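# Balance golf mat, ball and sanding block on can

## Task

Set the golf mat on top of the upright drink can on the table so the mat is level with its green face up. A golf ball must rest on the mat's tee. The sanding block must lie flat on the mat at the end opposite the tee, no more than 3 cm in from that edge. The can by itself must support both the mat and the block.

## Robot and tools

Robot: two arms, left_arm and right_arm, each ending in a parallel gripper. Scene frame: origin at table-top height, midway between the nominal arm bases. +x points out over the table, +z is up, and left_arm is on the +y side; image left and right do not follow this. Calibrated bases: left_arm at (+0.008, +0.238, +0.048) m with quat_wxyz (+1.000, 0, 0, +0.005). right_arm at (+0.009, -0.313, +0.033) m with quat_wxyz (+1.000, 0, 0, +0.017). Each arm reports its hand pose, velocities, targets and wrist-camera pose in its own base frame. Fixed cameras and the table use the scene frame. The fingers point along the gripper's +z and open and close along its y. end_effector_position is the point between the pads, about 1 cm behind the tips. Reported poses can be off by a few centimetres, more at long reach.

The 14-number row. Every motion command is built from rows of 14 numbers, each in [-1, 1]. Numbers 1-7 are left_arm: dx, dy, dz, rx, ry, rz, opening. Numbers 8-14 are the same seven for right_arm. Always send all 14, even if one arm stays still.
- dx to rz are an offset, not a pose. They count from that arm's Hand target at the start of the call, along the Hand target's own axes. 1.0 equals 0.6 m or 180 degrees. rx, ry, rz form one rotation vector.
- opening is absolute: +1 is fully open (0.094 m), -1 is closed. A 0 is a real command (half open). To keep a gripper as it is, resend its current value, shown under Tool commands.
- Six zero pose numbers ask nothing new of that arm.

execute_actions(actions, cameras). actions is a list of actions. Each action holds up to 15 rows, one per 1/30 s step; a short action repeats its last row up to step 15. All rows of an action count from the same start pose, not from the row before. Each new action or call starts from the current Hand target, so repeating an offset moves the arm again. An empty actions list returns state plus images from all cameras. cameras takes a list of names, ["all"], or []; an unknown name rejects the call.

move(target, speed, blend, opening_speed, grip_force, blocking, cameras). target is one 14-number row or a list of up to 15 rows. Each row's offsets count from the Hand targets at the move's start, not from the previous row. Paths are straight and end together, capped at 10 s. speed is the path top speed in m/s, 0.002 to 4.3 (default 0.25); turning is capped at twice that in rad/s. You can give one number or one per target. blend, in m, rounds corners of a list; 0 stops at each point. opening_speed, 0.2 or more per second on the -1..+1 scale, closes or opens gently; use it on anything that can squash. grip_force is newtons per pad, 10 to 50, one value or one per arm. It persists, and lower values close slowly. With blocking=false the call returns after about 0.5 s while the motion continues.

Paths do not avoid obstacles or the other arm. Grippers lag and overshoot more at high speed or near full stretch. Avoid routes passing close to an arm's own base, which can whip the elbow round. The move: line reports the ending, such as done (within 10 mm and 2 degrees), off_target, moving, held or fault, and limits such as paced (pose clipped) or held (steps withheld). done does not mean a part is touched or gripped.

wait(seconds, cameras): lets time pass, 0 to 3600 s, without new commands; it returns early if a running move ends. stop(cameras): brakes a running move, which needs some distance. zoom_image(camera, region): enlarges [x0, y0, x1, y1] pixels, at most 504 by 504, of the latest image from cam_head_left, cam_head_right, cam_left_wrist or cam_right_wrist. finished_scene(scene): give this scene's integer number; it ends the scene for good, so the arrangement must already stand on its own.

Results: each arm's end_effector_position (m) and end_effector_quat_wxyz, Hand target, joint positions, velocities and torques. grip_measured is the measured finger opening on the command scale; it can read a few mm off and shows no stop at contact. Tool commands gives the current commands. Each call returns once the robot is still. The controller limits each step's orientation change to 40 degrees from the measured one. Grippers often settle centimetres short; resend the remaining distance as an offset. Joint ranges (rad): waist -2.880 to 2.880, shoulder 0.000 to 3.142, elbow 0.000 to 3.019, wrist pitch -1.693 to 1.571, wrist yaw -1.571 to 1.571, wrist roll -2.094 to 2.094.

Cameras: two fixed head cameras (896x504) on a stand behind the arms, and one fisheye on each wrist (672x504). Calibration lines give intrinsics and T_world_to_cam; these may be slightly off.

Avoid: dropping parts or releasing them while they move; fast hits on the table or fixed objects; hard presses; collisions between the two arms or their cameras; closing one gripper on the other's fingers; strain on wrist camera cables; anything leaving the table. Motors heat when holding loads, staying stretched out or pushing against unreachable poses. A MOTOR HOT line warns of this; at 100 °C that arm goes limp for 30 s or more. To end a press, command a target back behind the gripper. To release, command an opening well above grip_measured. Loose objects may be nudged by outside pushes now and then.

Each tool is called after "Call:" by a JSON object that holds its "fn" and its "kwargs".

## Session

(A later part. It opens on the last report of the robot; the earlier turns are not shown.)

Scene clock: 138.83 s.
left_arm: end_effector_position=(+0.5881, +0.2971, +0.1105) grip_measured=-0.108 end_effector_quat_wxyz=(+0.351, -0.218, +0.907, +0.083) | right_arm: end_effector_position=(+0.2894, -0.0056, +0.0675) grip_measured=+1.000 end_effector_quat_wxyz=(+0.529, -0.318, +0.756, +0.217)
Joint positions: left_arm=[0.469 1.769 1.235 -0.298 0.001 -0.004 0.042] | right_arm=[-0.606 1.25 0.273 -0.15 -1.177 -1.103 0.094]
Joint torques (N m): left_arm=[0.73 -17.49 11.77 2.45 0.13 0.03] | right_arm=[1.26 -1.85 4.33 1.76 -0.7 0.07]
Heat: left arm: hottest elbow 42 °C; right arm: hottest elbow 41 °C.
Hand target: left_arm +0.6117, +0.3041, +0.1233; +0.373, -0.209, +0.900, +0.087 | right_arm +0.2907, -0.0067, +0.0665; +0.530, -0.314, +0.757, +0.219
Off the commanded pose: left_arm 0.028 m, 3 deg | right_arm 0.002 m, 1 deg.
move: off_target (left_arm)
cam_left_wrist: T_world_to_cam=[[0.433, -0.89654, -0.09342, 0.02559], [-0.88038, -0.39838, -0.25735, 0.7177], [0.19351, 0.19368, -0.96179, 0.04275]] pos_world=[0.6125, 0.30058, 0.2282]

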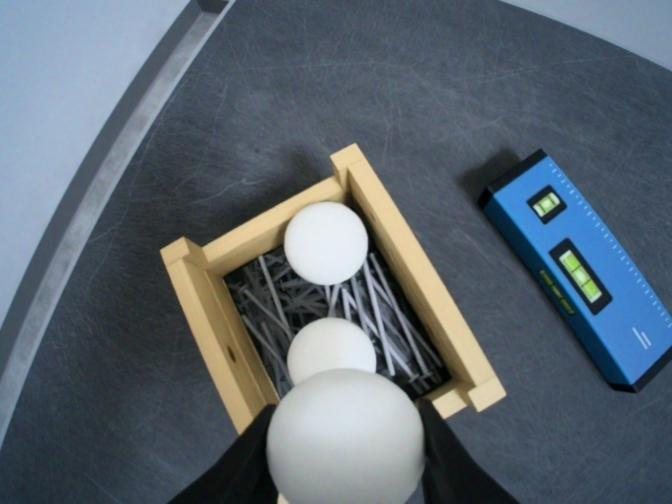

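Call:
{"fn": "move", "kwargs": {"target": [[-0.0408,0.0697,0.0525,0,0,0,-0.2,0,0,0,0,0,0,1.0],[0.0758,0.0665,0.1298,0,0,0,-0.2,0,0,0,0,0,0,1.0]], "cameras": ["cam_left_wrist"], "speed": [0.25,0.12]}}

Scene clock: 149.37 s.
left_arm: end_effector_position=(+0.6159, +0.3542, +0.0615) grip_measured=-0.108 end_effector_quat_wxyz=(+0.384, -0.212, +0.894, +0.090) | right_arm: end_effector_position=(+0.2894, -0.0056, +0.0675) grip_measured=+1.000 end_effector_quat_wxyz=(+0.529, -0.318, +0.756, +0.217)
Joint positions: left_arm=[0.535 1.944 1.311 -0.128 0.053 0.048 0.042] | right_arm=[-0.606 1.25 0.273 -0.15 -1.177 -1.103 0.094]
Joint torques (N m): left_arm=[1.08 -19.08 6.79 2.65 0.02 0.01] | right_arm=[1.26 -1.96 4.19 1.65 -0.68 0.08]
Heat: left arm: hottest elbow 44 °C; right arm: hottest elbow 41 °C.
Hand target: left_arm +0.6146, +0.3502, +0.0361; +0.373, -0.209, +0.900, +0.087 | right_arm +0.2907, -0.0067, +0.0665; +0.530, -0.314, +0.757, +0.219
Off the commanded pose: left_arm 0.026 m, 2 deg | right_arm 0.002 m, 1 deg.
move: off_target (left_arm)
cam_left_wrist: T_world_to_cam=[[0.43308, -0.89619, -0.09637, 0.06018], [-0.86437, -0.38262, -0.32628, 0.74114], [0.25554, 0.22461, -0.94035, -0.07128]] pos_world=[0.63277, 0.35352, 0.1806]

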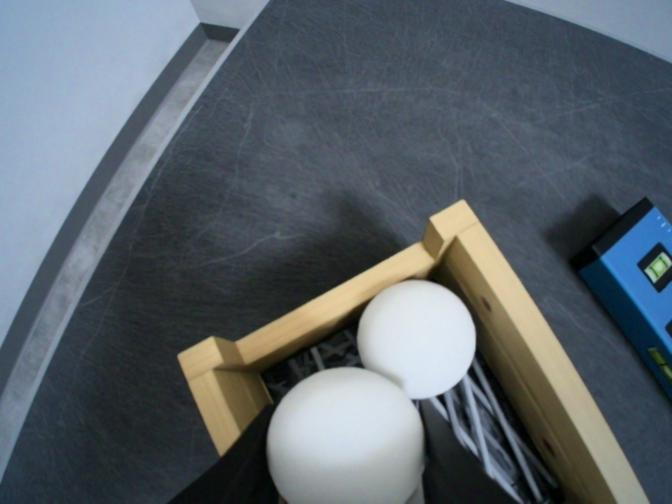

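Call:
{"fn": "move", "kwargs": {"target": [[0.0118,0,0.0118,0,0,0,-0.2,0,0,0,0,0,0,1.0],[0.0118,0,0.0118,0,0,0,0.06,0,0,0,0,0,0,1.0],[-0.15,0,-0.15,0,0,0,0.06,0,0,0,0,0,0,1.0]], "cameras": ["cam_left_wrist"], "speed": [0.12,0.2,0.2]}}

Scene clock: 153.30 s.
left_arm: end_effector_position=(+0.6036, +0.3428, +0.1470) grip_measured=+0.058 end_effector_quat_wxyz=(+0.362, -0.211, +0.904, +0.082) | right_arm: end_effector_position=(+0.2894, -0.0056, +0.0675) grip_measured=+1.000 end_effector_quat_wxyz=(+0.529, -0.318, +0.756, +0.217)
Joint positions: left_arm=[0.531 1.803 1.38 -0.388 0.053 0.05 0.05] | right_arm=[-0.606 1.25 0.273 -0.15 -1.177 -1.103 0.094]
Joint torques (N m): left_arm=[1.49 -20.37 11.58 1.18 -0.04 -0.01] | right_arm=[1.14 -1.44 4.33 1.61 -0.7 0.13]
Heat: left arm: hottest elbow 43 °C; right arm: hottest elbow 41 °C.
Hand target: left_arm +0.6146, +0.3501, +0.1631; +0.373, -0.210, +0.900, +0.087 | right_arm +0.2907, -0.0067, +0.0665; +0.530, -0.314, +0.757, +0.219
Off the commanded pose: left_arm 0.021 m, 1 deg | right_arm 0.002 m, 1 deg.
move: off_target (left_arm); target 2's new opening was sent with left_arm's hand 0.034 m and 2 deg from that target
cam_left_wrist: T_world_to_cam=[[0.42255, -0.90155, -0.09306, 0.07116], [-0.88026, -0.38377, -0.27903, 0.75704], [0.21584, 0.19982, -0.95576, 0.04957]] pos_world=[0.62563, 0.34478, 0.26523]

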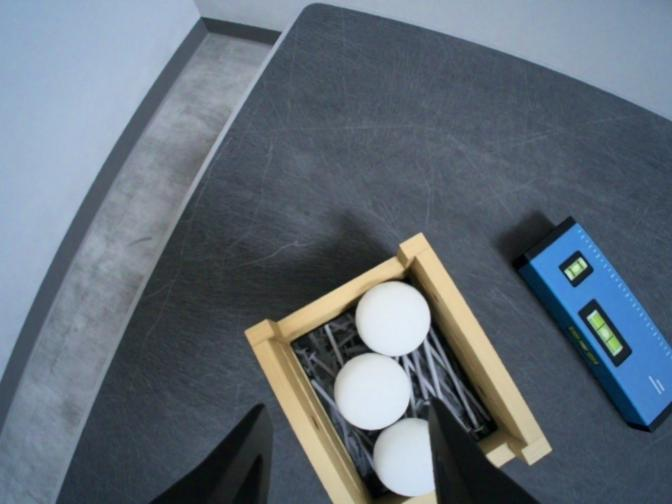

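Call:
{"fn": "move", "kwargs": {"target": [0.3937,-0.2685,-0.127,0.0271,0.249,0.0653,1.0,0,0,0,0,0,0,1.0], "cameras": ["cam_left_wrist"], "speed": 0.3}}

Scene clock: 165.13 s.
left_arm: end_effector_position=(+0.4957, +0.1105, +0.0664) grip_measured=+0.998 end_effector_quat_wxyz=(+0.023, -0.117, +0.993, +0.004) | right_arm: end_effector_position=(+0.2894, -0.0056, +0.0675) grip_measured=+1.000 end_effector_quat_wxyz=(+0.529, -0.318, +0.756, +0.217)
Joint positions: left_arm=[0.219 1.754 1.274 -1.044 -0.003 -0.015 0.094] | right_arm=[-0.606 1.25 0.273 -0.15 -1.177 -1.103 0.094]
Joint torques (N m): left_arm=[1.26 -16.32 6.58 -0.2 0.1 -0.1] | right_arm=[1.85 -1.67 4.22 1.69 -0.68 0.07]
Heat: left arm: hottest elbow 44 °C; right arm: hottest elbow 41 °C.
Hand target: left_arm +0.4875, +0.1079, +0.0500; +0.000, -0.120, +0.993, +0.000 | right_arm +0.2907, -0.0067, +0.0665; +0.530, -0.314, +0.757, +0.219
Off the commanded pose: left_arm 0.019 m, 3 deg | right_arm 0.002 m, 1 deg.
move: off_target (left_arm)
cam_left_wrist: T_world_to_cam=[[0.15524, -0.98585, -0.0633, 0.03979], [-0.89288, -0.16744, 0.418, 0.48653], [-0.42268, -0.00837, -0.90624, 0.37853]] pos_world=[0.58823, 0.12386, 0.14219]

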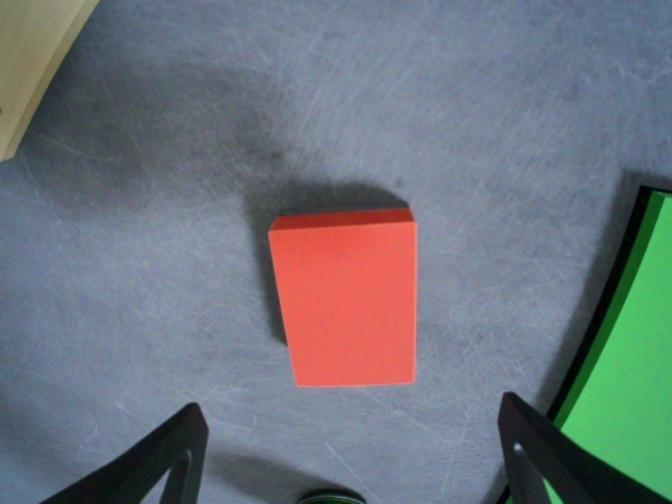

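Call:
{"fn": "move", "kwargs": {"target": [[0.012,0.004,0.1367,0,0,0,1.0,0,0,0,0,0,0,1.0],[0.012,0.004,0.1367,0,0,0,0.3,0,0,0,0,0,0,1.0]], "cameras": ["cam_left_wrist"], "speed": 0.15, "opening_speed": 0.8}}

Scene clock: 172.07 s.
left_arm: end_effector_position=(+0.4820, +0.1080, -0.0208) grip_measured=+0.310 end_effector_quat_wxyz=(+0.006, -0.118, +0.993, +0.002) | right_arm: end_effector_position=(+0.2894, -0.0056, +0.0675) grip_measured=+1.000 end_effector_quat_wxyz=(+0.529, -0.318, +0.756, +0.217)
Joint positions: left_arm=[0.22 1.87 1.173 -0.862 -0.003 -0.015 0.062] | right_arm=[-0.606 1.25 0.273 -0.15 -1.177 -1.103 0.094]
Joint torques (N m): left_arm=[1.55 -17.03 5.94 0.87 0.15 -0.05] | right_arm=[0.5 -1.49 4.29 1.7 -0.73 0.1]
Heat: left arm: hottest elbow 43 °C; right arm: hottest elbow 41 °C.
Hand target: left_arm +0.4800, +0.1087, -0.0319; +0.000, -0.120, +0.993, +0.000 | right_arm +0.2907, -0.0067, +0.0665; +0.530, -0.314, +0.757, +0.219
Off the commanded pose: left_arm 0.011 m, 1 deg | right_arm 0.002 m, 1 deg.
move: off_target (left_arm); target 2's new opening was sent with left_arm's hand 0.012 m and 1 deg from that target
cam_left_wrist: T_world_to_cam=[[0.15464, -0.98608, -0.06104, 0.03426], [-0.87777, -0.16548, 0.44959, 0.5035], [-0.45343, -0.01595, -0.89115, 0.30967]] pos_world=[0.57707, 0.12204, 0.05168]

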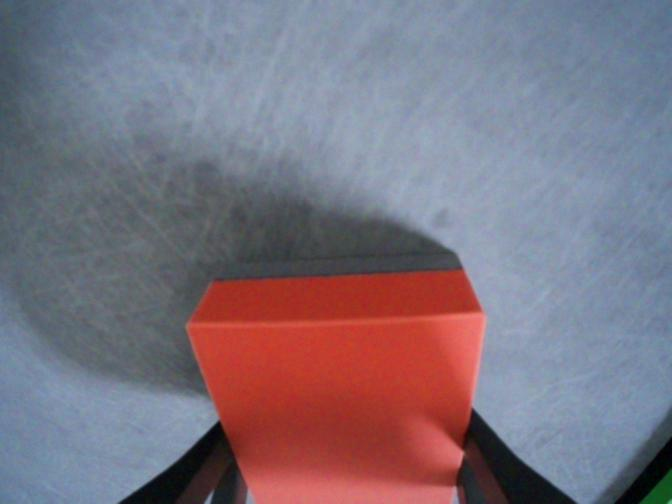

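Call:
{"fn": "move", "kwargs": {"target": [[0,0,-0.15,0,0,0,0.3,0,0,0,0,0,0,1.0],[0.3003,0.4535,-0.15,0,0,0,0.3,0,0,0,0,0,0,1.0],[0.3003,0.4535,-0.05,0,0,0,0.3,0,0,0,0,0,0,1.0]], "cameras": ["all"], "speed": [0.2,0.3,0.15], "blend": [0.03,0.03,0]}}

Scene clock: 177.93 s.
left_arm: end_effector_position=(+0.2386, +0.3281, +0.0014) grip_measured=+0.309 end_effector_quat_wxyz=(-0.003, -0.124, +0.992, +0.000) | right_arm: end_effector_position=(+0.2894, -0.0056, +0.0675) grip_measured=+1.000 end_effector_quat_wxyz=(+0.529, -0.318, +0.756, +0.217)
Joint positions: left_arm=[0.942 1.653 0.929 -0.851 -0.003 0.692 0.061] | right_arm=[-0.606 1.25 0.273 -0.15 -1.177 -1.103 0.094]
Joint torques (N m): left_arm=[1.55 -14.1 6.16 0.75 0.24 0.02] | right_arm=[0.79 -1.96 4.04 1.55 -0.68 0.11]
Heat: left arm: hottest elbow 43 °C; right arm: hottest elbow 41 °C.
Hand target: left_arm +0.2400, +0.3298, -0.0018; +0.000, -0.120, +0.993, +0.000 | right_arm +0.2907, -0.0067, +0.0665; +0.530, -0.314, +0.757, +0.219
Off the commanded pose: left_arm 0.004 m, 1 deg | right_arm 0.002 m, 1 deg.
move: done
cam_left_wrist: T_world_to_cam=[[0.16717, -0.98429, -0.05675, 0.28671], [-0.86811, -0.17424, 0.46479, 0.31675], [-0.46738, -0.02843, -0.8836, 0.23001]] pos_world=[0.33455, 0.34393, 0.07228]
cam_right_wrist: T_world_to_cam=[[0.71488, -0.69426, -0.08337, -0.20311], [-0.53054, -0.46086, -0.71143, 0.25666], [0.4555, 0.55282, -0.69779, 0.03027]] pos_world=[0.26758, -0.03947, 0.18678]

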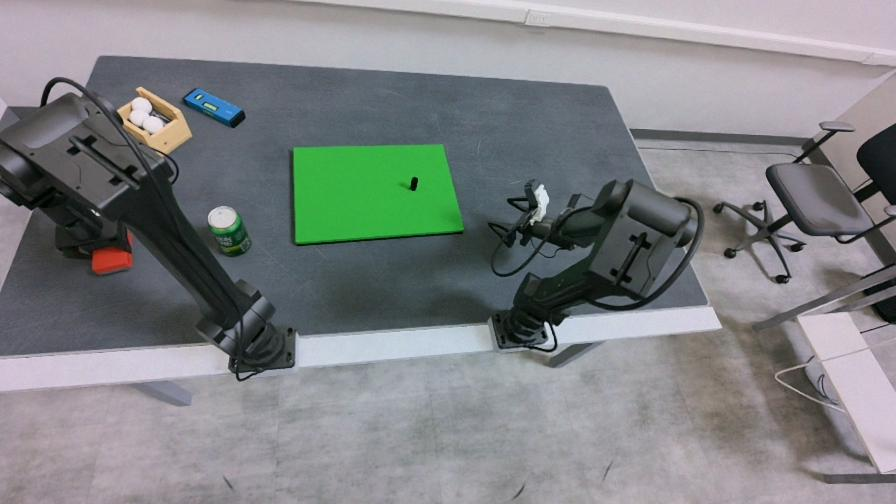

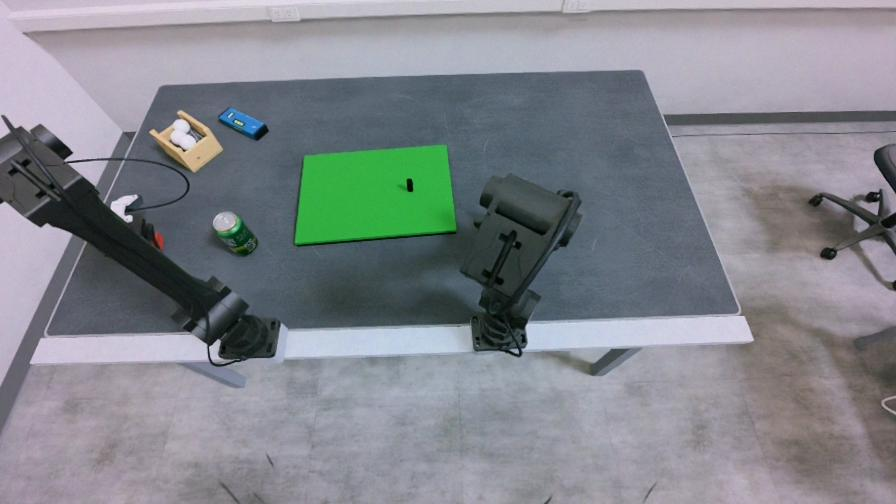

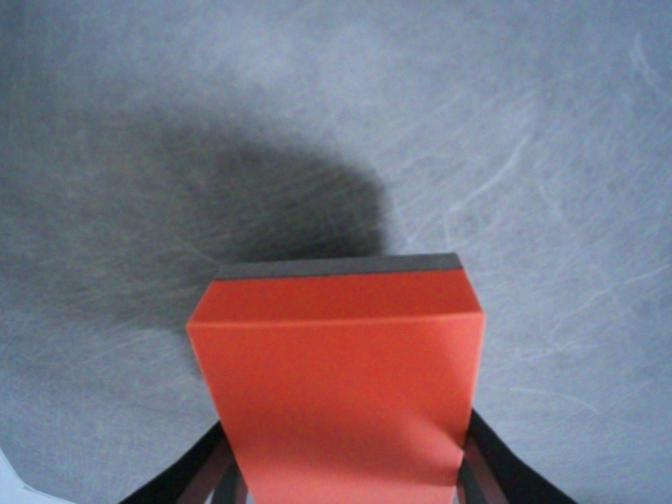

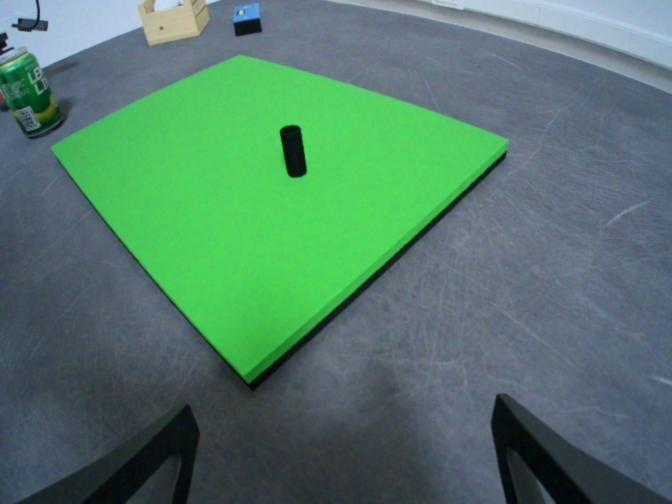

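Call:
{"fn": "move", "kwargs": {"target": [[0,0,0.0455,0,0,0,0.3,0,0,0,0,0,0,1.0],[0,0,0.0455,0,0,0,0.7,0,0,0,0,0,0,1.0],[0,0,-0.15,0,0,0,0.7,0,0,0,0,0,0,1.0]], "cameras": ["cam_left_wrist"], "speed": [0.1,0.2,0.25]}}

Scene clock: 182.27 s.
left_arm: end_effector_position=(+0.2321, +0.3189, +0.0774) grip_measured=+0.698 end_effector_quat_wxyz=(-0.008, -0.123, +0.992, -0.007) | right_arm: end_effector_position=(+0.2894, -0.0056, +0.0675) grip_measured=+1.000 end_effector_quat_wxyz=(+0.529, -0.318, +0.756, +0.217)
Joint positions: left_arm=[0.942 1.51 0.998 -1.079 -0.002 0.694 0.08] | right_arm=[-0.606 1.25 0.273 -0.15 -1.177 -1.103 0.094]
Joint torques (N m): left_arm=[1.55 -13.39 9.77 -0.39 0.17 0.02] | right_arm=[1.08 -1.9 4.22 1.61 -0.71 0.12]
Heat: left arm: hottest elbow 42 °C; right arm: hottest elbow 41 °C.
Hand target: left_arm +0.2400, +0.3297, +0.0881; +0.000, -0.120, +0.993, +0.000 | right_arm +0.2907, -0.0067, +0.0665; +0.530, -0.314, +0.757, +0.219
Off the commanded pose: left_arm 0.017 m, 1 deg | right_arm 0.002 m, 1 deg.
move: off_target (left_arm)
cam_left_wrist: T_world_to_cam=[[0.1648, -0.98533, -0.04421, 0.28292], [-0.86426, -0.16586, 0.47491, 0.26986], [-0.47528, -0.04006, -0.87892, 0.29904]] pos_world=[0.32873, 0.33551, 0.14718]

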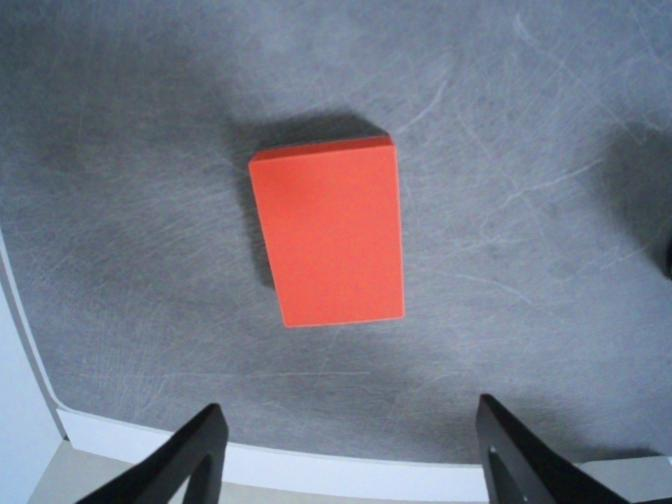

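Call:
{"fn": "move", "kwargs": {"target": [0.0508,-0.3817,-0.1367,0,0,0.0767,1.0,0,0,0,0,0,0,1.0], "cameras": ["cam_left_wrist"], "speed": 0.3}}

Scene clock: 185.97 s.
left_arm: end_effector_position=(+0.2662, +0.1026, +0.1679) grip_measured=+0.998 end_effector_quat_wxyz=(+0.002, +0.000, +1.000, +0.000) | right_arm: end_effector_position=(+0.2894, -0.0056, +0.0675) grip_measured=+1.000 end_effector_quat_wxyz=(+0.529, -0.318, +0.756, +0.217)
Joint positions: left_arm=[0.37 1.102 0.883 -1.347 0.002 0.37 0.094] | right_arm=[-0.606 1.25 0.273 -0.15 -1.177 -1.103 0.094]
Joint torques (N m): left_arm=[0.62 -8.18 8.27 -0.24 -0.02 -0.11] | right_arm=[0.73 -2.9 4.37 1.85 -0.7 0.15]
Heat: left arm: hottest elbow 42 °C; right arm: hottest elbow 41 °C.
Hand target: left_arm +0.2652, +0.1000, +0.1701; +0.000, +0.000, +1.000, +0.000 | right_arm +0.2907, -0.0067, +0.0665; +0.530, -0.314, +0.757, +0.219
Off the commanded pose: left_arm 0.003 m, 0 deg | right_arm 0.002 m, 1 deg.
move: done
cam_left_wrist: T_world_to_cam=[[-0.0797, -0.99514, -0.05784, 0.13649], [-0.88899, 0.04471, 0.45574, 0.20861], [-0.45094, 0.08774, -0.88823, 0.3681]] pos_world=[0.36232, 0.0942, 0.23978]

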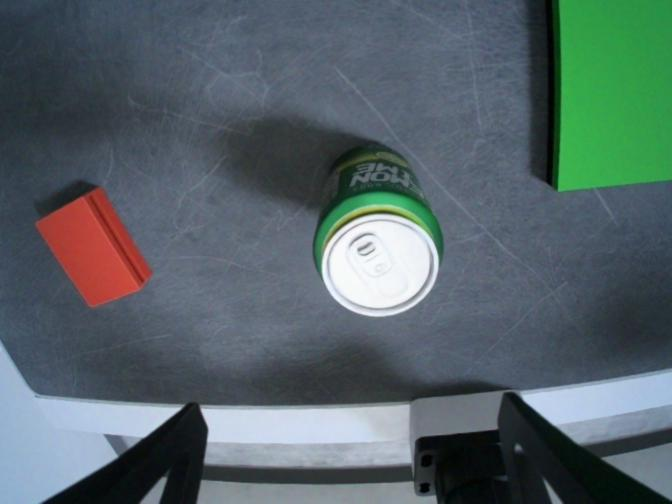

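Call:
{"fn": "move", "kwargs": {"target": [[-0.0063,-0.02,0.215,0,0,0,1.0,0,0,0,0,0,0,1.0],[-0.0063,-0.02,0.215,0,0,0,0.36,0,0,0,0,0,0,1.0]], "cameras": ["cam_left_wrist"], "speed": 0.15, "grip_force": [15,50]}}

Scene clock: 195.37 s.
left_arm: end_effector_position=(+0.2697, +0.0905, +0.0479) grip_measured=+0.418 end_effector_quat_wxyz=(+0.005, +0.000, +1.000, +0.001) | right_arm: end_effector_position=(+0.2894, -0.0056, +0.0675) grip_measured=+1.000 end_effector_quat_wxyz=(+0.529, -0.318, +0.756, +0.217)
Joint positions: left_arm=[0.326 1.249 0.65 -0.961 0.001 0.325 0.067] | right_arm=[-0.606 1.25 0.273 -0.15 -1.177 -1.103 0.094]
Joint torques (N m): left_arm=[0.79 -7.24 6.28 0.79 -0.01 -0.11] | right_arm=[1.2 -1.9 4.25 1.62 -0.64 0.05]
Heat: left arm: hottest elbow 42 °C; right arm: hottest elbow 41 °C.
Hand target: left_arm +0.2689, +0.0881, +0.0411; +0.000, +0.000, +1.000, +0.000 | right_arm +0.2907, -0.0067, +0.0665; +0.530, -0.314, +0.757, +0.219
Off the commanded pose: left_arm 0.007 m, 1 deg | right_arm 0.002 m, 1 deg.
grip_force (N): 15, 50
move: done
cam_left_wrist: T_world_to_cam=[[-0.0789, -0.99504, -0.06054, 0.11771], [-0.89177, 0.0433, 0.45042, 0.26815], [-0.44557, 0.08953, -0.89076, 0.26262]] pos_world=[0.36543, 0.08201, 0.12028]

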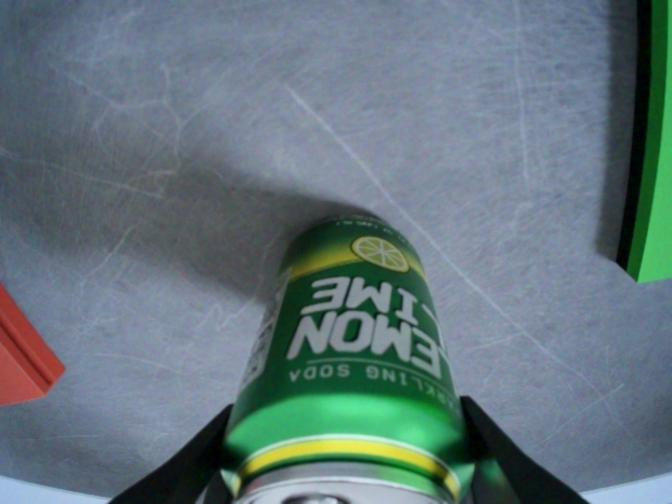

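Call:
{"fn": "move", "kwargs": {"target": [[0,0,-0.0667,0,0,0,0.36,0,0,0,0,0,0,1.0],[-0.205,-0.1008,-0.0667,0,0,0,0.36,0,0,0,0,0,0,1.0],[-0.205,-0.1008,-0.02,0,0,0,0.36,0,0,0,0,0,0,1.0]], "cameras": ["cam_left_wrist"], "speed": [0.12,0.15,0.1], "blend": [0.01,0.01,0]}}

Scene clock: 198.80 s.
left_arm: end_effector_position=(+0.3708, +0.0277, +0.0494) grip_measured=+0.418 end_effector_quat_wxyz=(-0.019, +0.001, +1.000, -0.003) | right_arm: end_effector_position=(+0.2894, -0.0056, +0.0675) grip_measured=+1.000 end_effector_quat_wxyz=(+0.529, -0.318, +0.756, +0.217)
Joint positions: left_arm=[0.077 1.508 0.909 -1.01 0.002 0.079 0.067] | right_arm=[-0.606 1.25 0.273 -0.15 -1.177 -1.103 0.094]
Joint torques (N m): left_arm=[1.14 -11.52 9.28 1.09 -0.1 -0.09] | right_arm=[0.15 -2.02 4.38 1.7 -0.71 0.09]
Heat: left arm: hottest elbow 42 °C; right arm: hottest elbow 41 °C.
Hand target: left_arm +0.3919, +0.0276, +0.0530; +0.000, +0.000, +1.000, +0.000 | right_arm +0.2907, -0.0067, +0.0665; +0.530, -0.314, +0.757, +0.219
Off the commanded pose: left_arm 0.021 m, 2 deg | right_arm 0.002 m, 1 deg.
grip_force (N): 15, 50
move: off_target (left_arm)
cam_left_wrist: T_world_to_cam=[[-0.08493, -0.99519, -0.04883, 0.06503], [-0.86863, 0.04995, 0.49293, 0.34952], [-0.48812, 0.08428, -0.8687, 0.32945]] pos_world=[0.46995, 0.01949, 0.11708]

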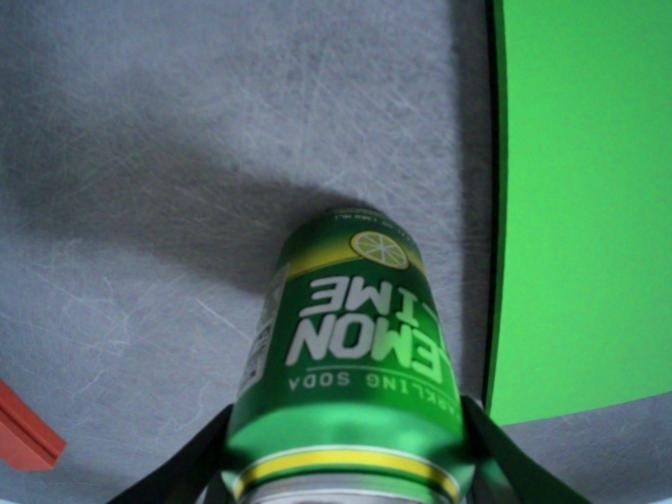

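Call:
{"fn": "move", "kwargs": {"target": [[0.02,0,0.02,0,0,0,0.36,0,0,0,0,0,0,1.0],[0.02,0,0.02,0,0,0,1.0,0,0,0,0,0,0,1.0],[0.02,0,-0.17,0,0,0,1.0,0,0,0,0,0,0,1.0]], "cameras": ["all"], "speed": [0.1,0.2,0.2], "grip_force": [50,50], "opening_speed": 0.8}}

Scene clock: 203.57 s.
left_arm: end_effector_position=(+0.3659, +0.0275, +0.1401) grip_measured=+0.998 end_effector_quat_wxyz=(-0.015, +0.001, +1.000, -0.002) | right_arm: end_effector_position=(+0.2894, -0.0056, +0.0675) grip_measured=+1.000 end_effector_quat_wxyz=(+0.529, -0.318, +0.756, +0.217)
Joint positions: left_arm=[0.077 1.374 1.034 -1.261 0.002 0.079 0.094] | right_arm=[-0.606 1.25 0.273 -0.15 -1.177 -1.103 0.094]
Joint torques (N m): left_arm=[1.26 -12.16 10.91 -0.32 -0.03 -0.07] | right_arm=[1.2 -1.79 4.18 1.99 -0.65 0.11]
Heat: left arm: hottest elbow 42 °C; right arm: hottest elbow 41 °C.
Hand target: left_arm +0.3799, +0.0276, +0.1551; +0.000, +0.000, +1.000, +0.000 | right_arm +0.2907, -0.0067, +0.0665; +0.530, -0.314, +0.757, +0.219
Off the commanded pose: left_arm 0.020 m, 2 deg | right_arm 0.002 m, 1 deg.
move: off_target (left_arm)
cam_left_wrist: T_world_to_cam=[[-0.0842, -0.99515, -0.05094, 0.06883], [-0.87251, 0.04893, 0.48614, 0.30291], [-0.48129, 0.08538, -0.8724, 0.40386]] pos_world=[0.46446, 0.0192, 0.20858]
cam_right_wrist: T_world_to_cam=[[0.71488, -0.69426, -0.08337, -0.20311], [-0.53054, -0.46086, -0.71143, 0.25666], [0.4555, 0.55282, -0.69779, 0.03027]] pos_world=[0.26758, -0.03947, 0.18678]

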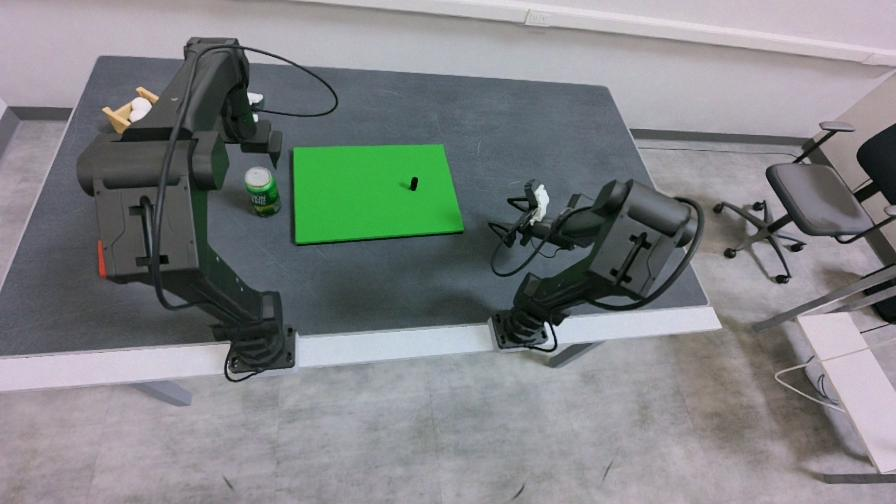

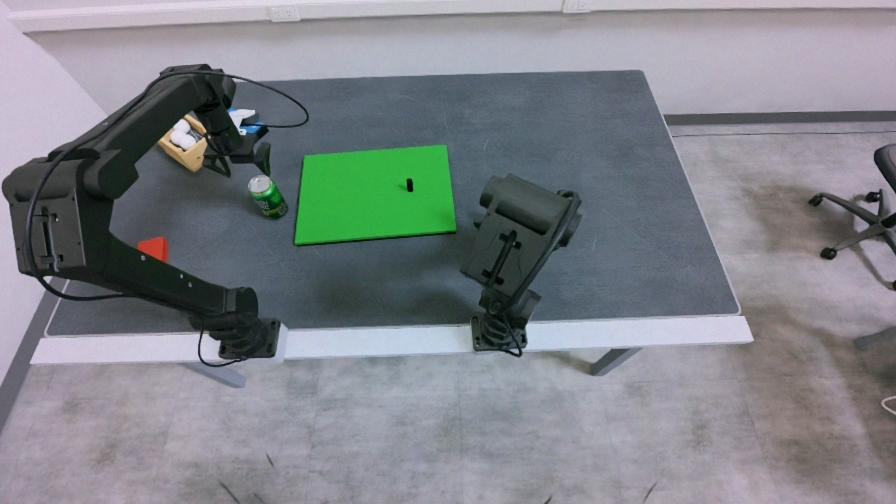

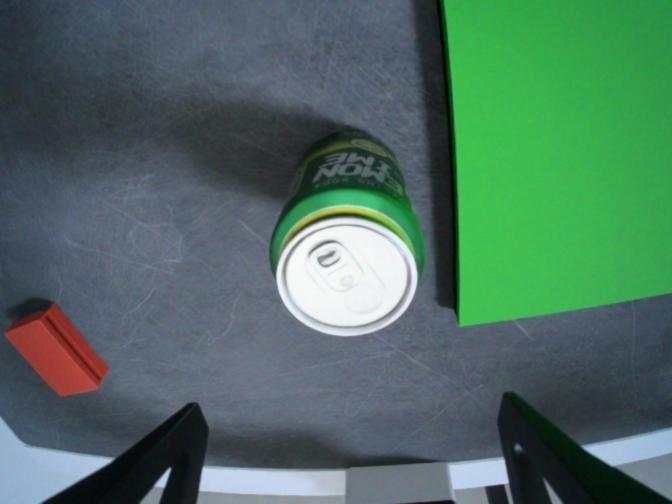

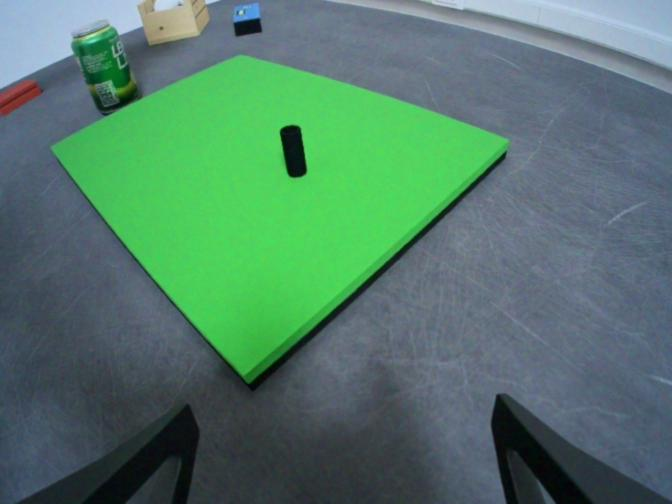

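Call:
{"fn": "move", "kwargs": {"target": [-0.0835,-0.596,0.1085,0,0,0,1.0,0,0,0,0,0,0,1.0], "cameras": ["cam_left_wrist"], "speed": 0.3}}

Scene clock: 210.07 s.
left_arm: end_effector_position=(+0.4164, -0.3230, +0.0864) grip_measured=+0.998 end_effector_quat_wxyz=(-0.004, +0.006, +1.000, +0.002) | right_arm: end_effector_position=(+0.2894, -0.0056, +0.0675) grip_measured=+1.000 end_effector_quat_wxyz=(+0.529, -0.318, +0.756, +0.217)
Joint positions: left_arm=[-0.658 1.809 1.411 -1.182 0.002 -0.645 0.094] | right_arm=[-0.606 1.25 0.273 -0.15 -1.177 -1.103 0.094]
Joint torques (N m): left_arm=[1.9 -17.44 10.84 -0.35 -0.17 -0.11] | right_arm=[1.26 -1.96 4.44 1.63 -0.64 0.07]
Heat: left arm: hottest elbow 43 °C; right arm: hottest elbow 41 °C.
Hand target: left_arm +0.4301, -0.3300, +0.0898; +0.000, +0.000, +1.000, +0.000 | right_arm +0.2907, -0.0067, +0.0665; +0.530, -0.314, +0.757, +0.219
Off the commanded pose: left_arm 0.016 m, 1 deg | right_arm 0.002 m, 1 deg.
move: off_target (left_arm)
cam_left_wrist: T_world_to_cam=[[-0.09376, -0.99374, -0.0607, -0.27314], [-0.88206, 0.05464, 0.46795, 0.39771], [-0.4617, 0.09742, -0.88167, 0.40783]] pos_world=[0.5135, -0.33289, 0.15688]

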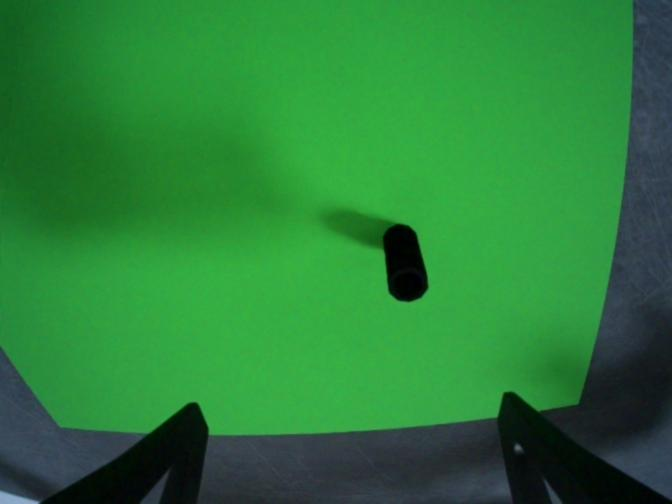

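Call:
{"fn": "move", "kwargs": {"target": [0.0143,-0.025,0.1763,0,0,0,1.0,0,0,0,0,0,0,1.0], "cameras": ["cam_left_wrist"], "speed": 0.15}}

Scene clock: 213.37 s.
left_arm: end_effector_position=(+0.4243, -0.3427, -0.0040) grip_measured=+0.998 end_effector_quat_wxyz=(+0.004, +0.000, +1.000, -0.004) | right_arm: end_effector_position=(+0.2894, -0.0056, +0.0675) grip_measured=+1.000 end_effector_quat_wxyz=(+0.529, -0.318, +0.756, +0.217)
Joint positions: left_arm=[-0.678 1.952 1.361 -0.969 0.002 -0.677 0.094] | right_arm=[-0.606 1.25 0.273 -0.15 -1.177 -1.103 0.094]
Joint torques (N m): left_arm=[0.91 -18.84 6.61 0.87 -0.14 -0.13] | right_arm=[1.73 -1.85 4.29 1.62 -0.68 0.11]
Heat: left arm: hottest elbow 44 °C; right arm: hottest elbow 41 °C.
Hand target: left_arm +0.4214, -0.3449, -0.0160; +0.000, +0.000, +1.000, +0.000 | right_arm +0.2907, -0.0067, +0.0665; +0.530, -0.314, +0.757, +0.219
Off the commanded pose: left_arm 0.012 m, 1 deg | right_arm 0.002 m, 1 deg.
move: off_target (left_arm)
cam_left_wrist: T_world_to_cam=[[-0.08113, -0.99545, -0.05003, -0.3033], [-0.89008, 0.04977, 0.45309, 0.44972], [-0.44853, 0.08128, -0.89006, 0.32247]] pos_world=[0.52033, -0.35051, 0.06808]

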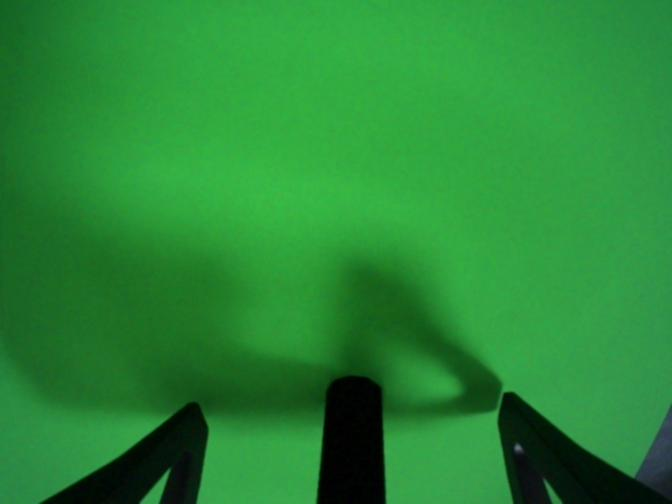

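Call:
{"fn": "move", "kwargs": {"target": [[0,0,0,0,0,0,-0.9,0,0,0,0,0,0,1.0]], "opening_speed": 1.2}}

Call:
{"fn": "move", "kwargs": {"target": [0,0,-0.06,0,0,0,-0.9,0,0,0,0,0,0,1.0], "speed": 0.06, "cameras": ["cam_right_wrist","cam_head_right"]}}

Scene clock: 216.67 s.
left_arm: end_effector_position=(+0.4242, -0.3447, -0.0040) grip_measured=-0.716 end_effector_quat_wxyz=(+0.005, +0.001, +1.000, -0.005) | right_arm: end_effector_position=(+0.2894, -0.0056, +0.0675) grip_measured=+1.000 end_effector_quat_wxyz=(+0.529, -0.318, +0.756, +0.217)
Joint positions: left_arm=[-0.681 1.952 1.361 -0.965 0.002 -0.678 0.013] | right_arm=[-0.606 1.25 0.273 -0.15 -1.177 -1.103 0.094]
Joint torques (N m): left_arm=[1.03 -18.96 6.53 0.61 -0.15 -0.11] | right_arm=[0.73 -2.08 4.08 1.52 -0.67 0.12]
Heat: left arm: hottest elbow 43 °C; right arm: hottest elbow 41 °C.
Hand target: left_arm +0.4214, -0.3449, -0.0160; +0.000, +0.000, +1.000, +0.000 | right_arm +0.2907, -0.0067, +0.0665; +0.530, -0.314, +0.757, +0.219
Off the commanded pose: left_arm 0.012 m, 1 deg | right_arm 0.002 m, 1 deg.
move: done

Scene clock: 217.73 s.
left_arm: end_effector_position=(+0.4162, -0.3385, -0.0035) grip_measured=-0.716 end_effector_quat_wxyz=(-0.011, +0.001, +1.000, +0.007) | right_arm: end_effector_position=(+0.2894, -0.0056, +0.0675) grip_measured=+1.000 end_effector_quat_wxyz=(+0.529, -0.318, +0.756, +0.217)
Joint positions: left_arm=[-0.681 1.951 1.361 -1.006 0.003 -0.678 0.013] | right_arm=[-0.606 1.25 0.273 -0.15 -1.177 -1.103 0.094]
Joint torques (N m): left_arm=[1.2 -23.24 8.55 -0.99 -0.16 -0.1] | right_arm=[0.62 -1.85 4.4 1.43 -0.72 0.08]
Heat: left arm: hottest elbow 43 °C; right arm: hottest elbow 41 °C.
Hand target: left_arm +0.4214, -0.3449, +0.0200; +0.000, +0.000, +1.000, +0.000 | right_arm +0.2907, -0.0067, +0.0665; +0.530, -0.314, +0.757, +0.219
Off the commanded pose: left_arm 0.025 m, 1 deg | right_arm 0.002 m, 1 deg.
move: off_target (left_arm)
cam_right_wrist: T_world_to_cam=[[0.71488, -0.69426, -0.08337, -0.20311], [-0.53054, -0.46086, -0.71143, 0.25666], [0.4555, 0.55282, -0.69779, 0.03027]] pos_world=[0.26758, -0.03947, 0.18678]
Images, in order (width x height): cam_head_right 896x504, cam_right_wrist 672x504.

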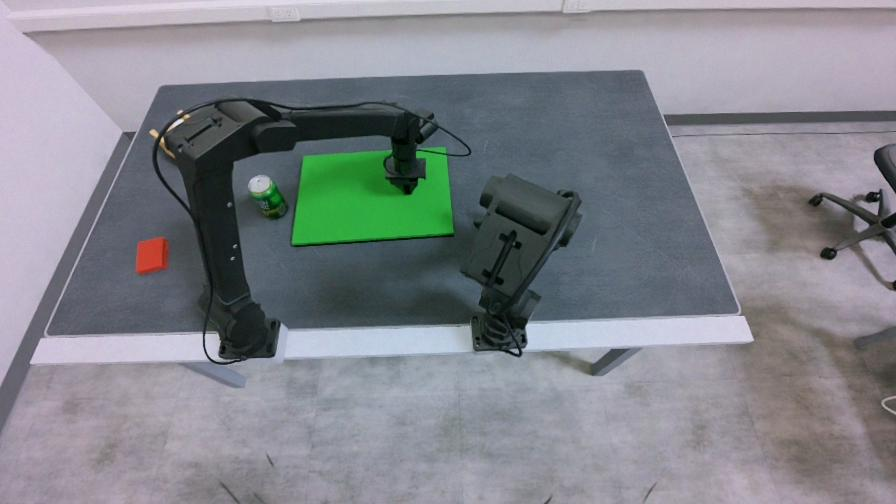

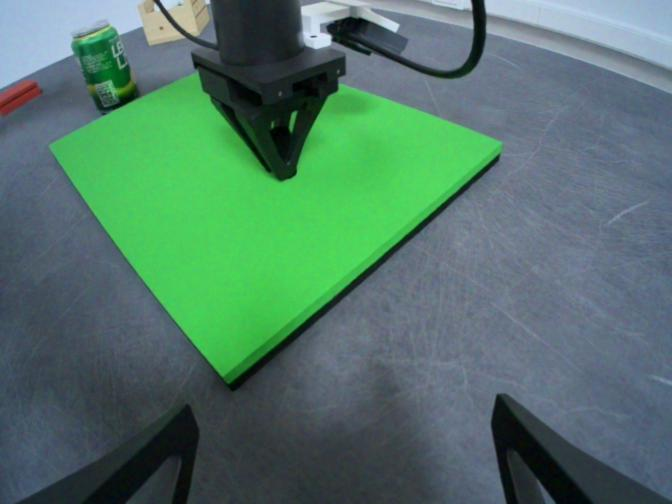

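Call:
{"fn": "move", "kwargs": {"target": [0,0,-0.06,0,0,0,-0.9,0,0,0,0,0,0,1.0], "speed": 0.06, "cameras": ["cam_right_wrist"]}}

Scene clock: 219.77 s.
left_arm: end_effector_position=(+0.4014, -0.3279, +0.0135) grip_measured=-0.716 end_effector_quat_wxyz=(-0.035, +0.001, +0.999, +0.023) | right_arm: end_effector_position=(+0.2894, -0.0056, +0.0675) grip_measured=+1.000 end_effector_quat_wxyz=(+0.529, -0.318, +0.756, +0.217)
Joint positions: left_arm=[-0.681 1.92 1.361 -1.095 0.009 -0.678 0.013] | right_arm=[-0.606 1.25 0.273 -0.15 -1.177 -1.103 0.094]
Joint torques (N m): left_arm=[1.2 -24.88 10.95 -0.76 -0.43 -0.1] | right_arm=[1.03 -2.02 4.12 1.51 -0.66 0.11]
Heat: left arm: hottest elbow 44 °C; right arm: hottest elbow 41 °C.
Hand target: left_arm +0.4214, -0.3449, +0.0561; +0.000, +0.000, +1.000, +0.000 | right_arm +0.2907, -0.0067, +0.0665; +0.530, -0.314, +0.757, +0.219
Off the commanded pose: left_arm 0.050 m, 5 deg | right_arm 0.002 m, 1 deg.
move: off_target (left_arm)
cam_right_wrist: T_world_to_cam=[[0.71488, -0.69426, -0.08337, -0.20311], [-0.53054, -0.46086, -0.71143, 0.25666], [0.4555, 0.55282, -0.69779, 0.03027]] pos_world=[0.26758, -0.03947, 0.18678]

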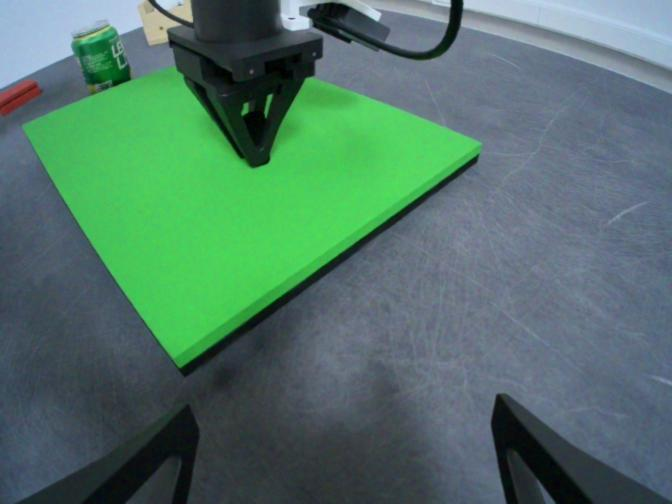

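Call:
{"fn": "move", "kwargs": {"target": [[0.0323,0.0248,0.12,0,0,0,-0.9,0,0,0,0,0,0,1.0],[0.0323,0.0248,0.12,0,0,0,0.2,0,0,0,0,0,0,1.0],[0.0323,0.0248,-0.19,0,0,0,0.2,0,0,0,0,0,0,1.0]], "speed": [0.08,0.2,0.25], "opening_speed": 1.5, "cameras": ["cam_left_wrist"]}}

Scene clock: 257.50 s.
left_arm: end_effector_position=(+0.3930, -0.3200, +0.1572) grip_measured=+0.198 end_effector_quat_wxyz=(-0.011, +0.001, +1.000, +0.008) | right_arm: end_effector_position=(+0.2894, -0.0056, +0.0675) grip_measured=+1.000 end_effector_quat_wxyz=(+0.529, -0.318, +0.756, +0.217)
Joint positions: left_arm=[-0.682 1.712 1.472 -1.357 0.002 -0.679 0.056] | right_arm=[-0.606 1.25 0.273 -0.15 -1.177 -1.103 0.094]
Joint torques (N m): left_arm=[1.2 -17.85 11.15 -0.42 -0.14 -0.11] | right_arm=[1.26 -2.02 4.51 1.87 -0.69 0.07]
Heat: left arm: hottest elbow 47 °C; right arm: hottest elbow 41 °C.
Hand target: left_arm +0.4021, -0.3302, +0.1702; +0.000, +0.000, +1.000, +0.000 | right_arm +0.2907, -0.0067, +0.0665; +0.530, -0.314, +0.757, +0.219
Off the commanded pose: left_arm 0.019 m, 1 deg | right_arm 0.002 m, 1 deg.
move: off_target (left_arm); target 2's new opening was sent with left_arm's hand 0.011 m and 0 deg from that target
cam_left_wrist: T_world_to_cam=[[-0.08472, -0.99391, -0.07046, -0.27022], [-0.87644, 0.04069, 0.47979, 0.33525], [-0.474, 0.1024, -0.87455, 0.46443]] pos_world=[0.49107, -0.32977, 0.22628]

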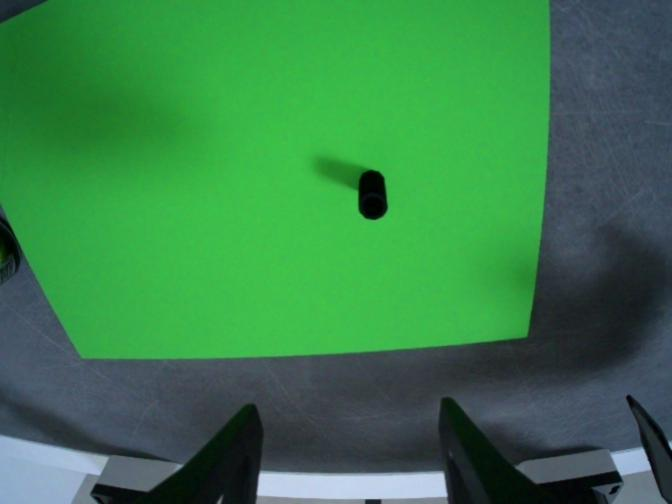

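Call:
{"fn": "move", "kwargs": {"target": [[0.0452,0.5953,0,0,0,0,1.0,-0.08,-0.079,0.1225,-0.1426,0.058,0.4338,0.4],[0.0452,0.5953,0.217,0,0,0,1.0,-0.08,-0.079,0.1225,-0.1426,0.058,0.4338,0.4]], "speed": [0.3,0.12], "cameras": ["all"]}}

Scene clock: 275.37 s.
left_arm: end_effector_position=(+0.3764, +0.0257, +0.0486) grip_measured=+0.998 end_effector_quat_wxyz=(+0.006, -0.002, +1.000, +0.002) | right_arm: end_effector_position=(+0.3716, +0.0222, +0.0827) grip_measured=+0.402 end_effector_quat_wxyz=(+0.127, +0.123, +0.762, +0.624)
Joint positions: left_arm=[0.068 1.493 0.889 -0.956 -0.003 0.065 0.094] | right_arm=[-0.415 1.7 0.751 -0.897 -1.372 -0.321 0.066]
Joint torques (N m): left_arm=[1.55 -11.63 6.23 0.8 0.12 0.05] | right_arm=[1.96 -7.82 6.41 -0.61 -0.74 -0.35]
Heat: left arm: hottest elbow 47 °C; right arm: hottest elbow 41 °C.
Hand target: left_arm +0.3749, +0.0271, +0.0399; +0.000, +0.000, +1.000, +0.000 | right_arm +0.3847, +0.0204, +0.0864; +0.133, +0.110, +0.762, +0.624
Off the commanded pose: left_arm 0.009 m, 1 deg | right_arm 0.014 m, 2 deg.
move: off_target (right_arm)
cam_left_wrist: T_world_to_cam=[[-0.07659, -0.99516, -0.06158, 0.06093], [-0.89202, 0.0408, 0.45015, 0.36598], [-0.44546, 0.0894, -0.89083, 0.31653]] pos_world=[0.47213, 0.01741, 0.12098]
cam_right_wrist: T_world_to_cam=[[-0.09153, -0.12643, -0.98774, 0.12048], [-0.99375, -0.05204, 0.09875, 0.41993], [-0.06388, 0.99061, -0.12088, 0.1237]] pos_world=[0.43623, -0.08545, 0.09249]

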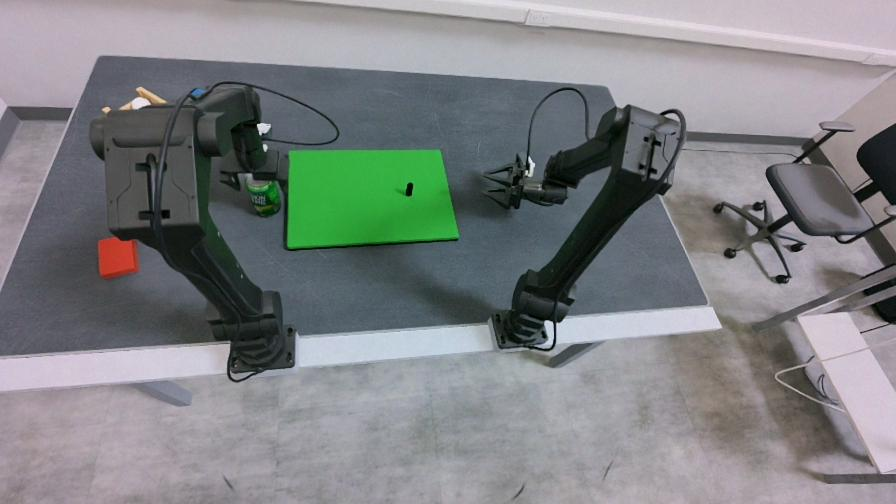

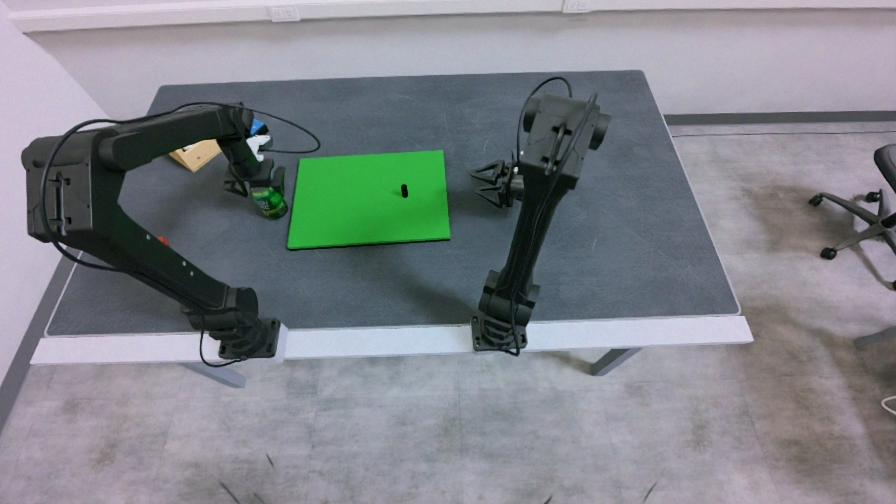

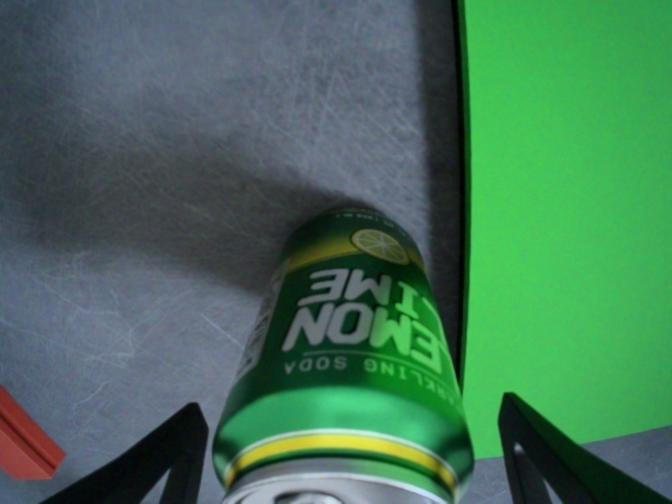

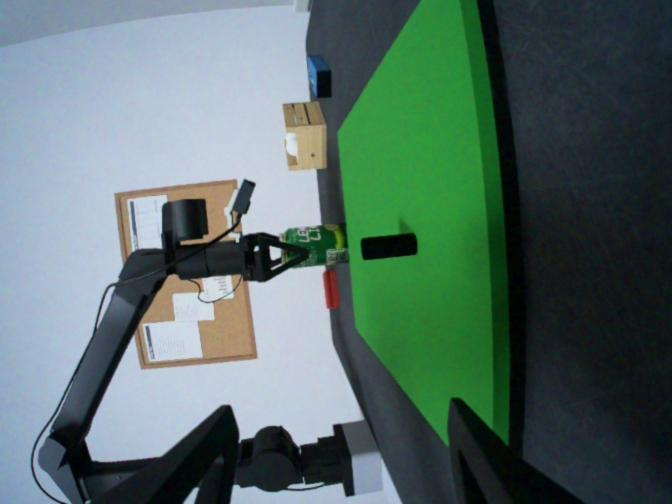

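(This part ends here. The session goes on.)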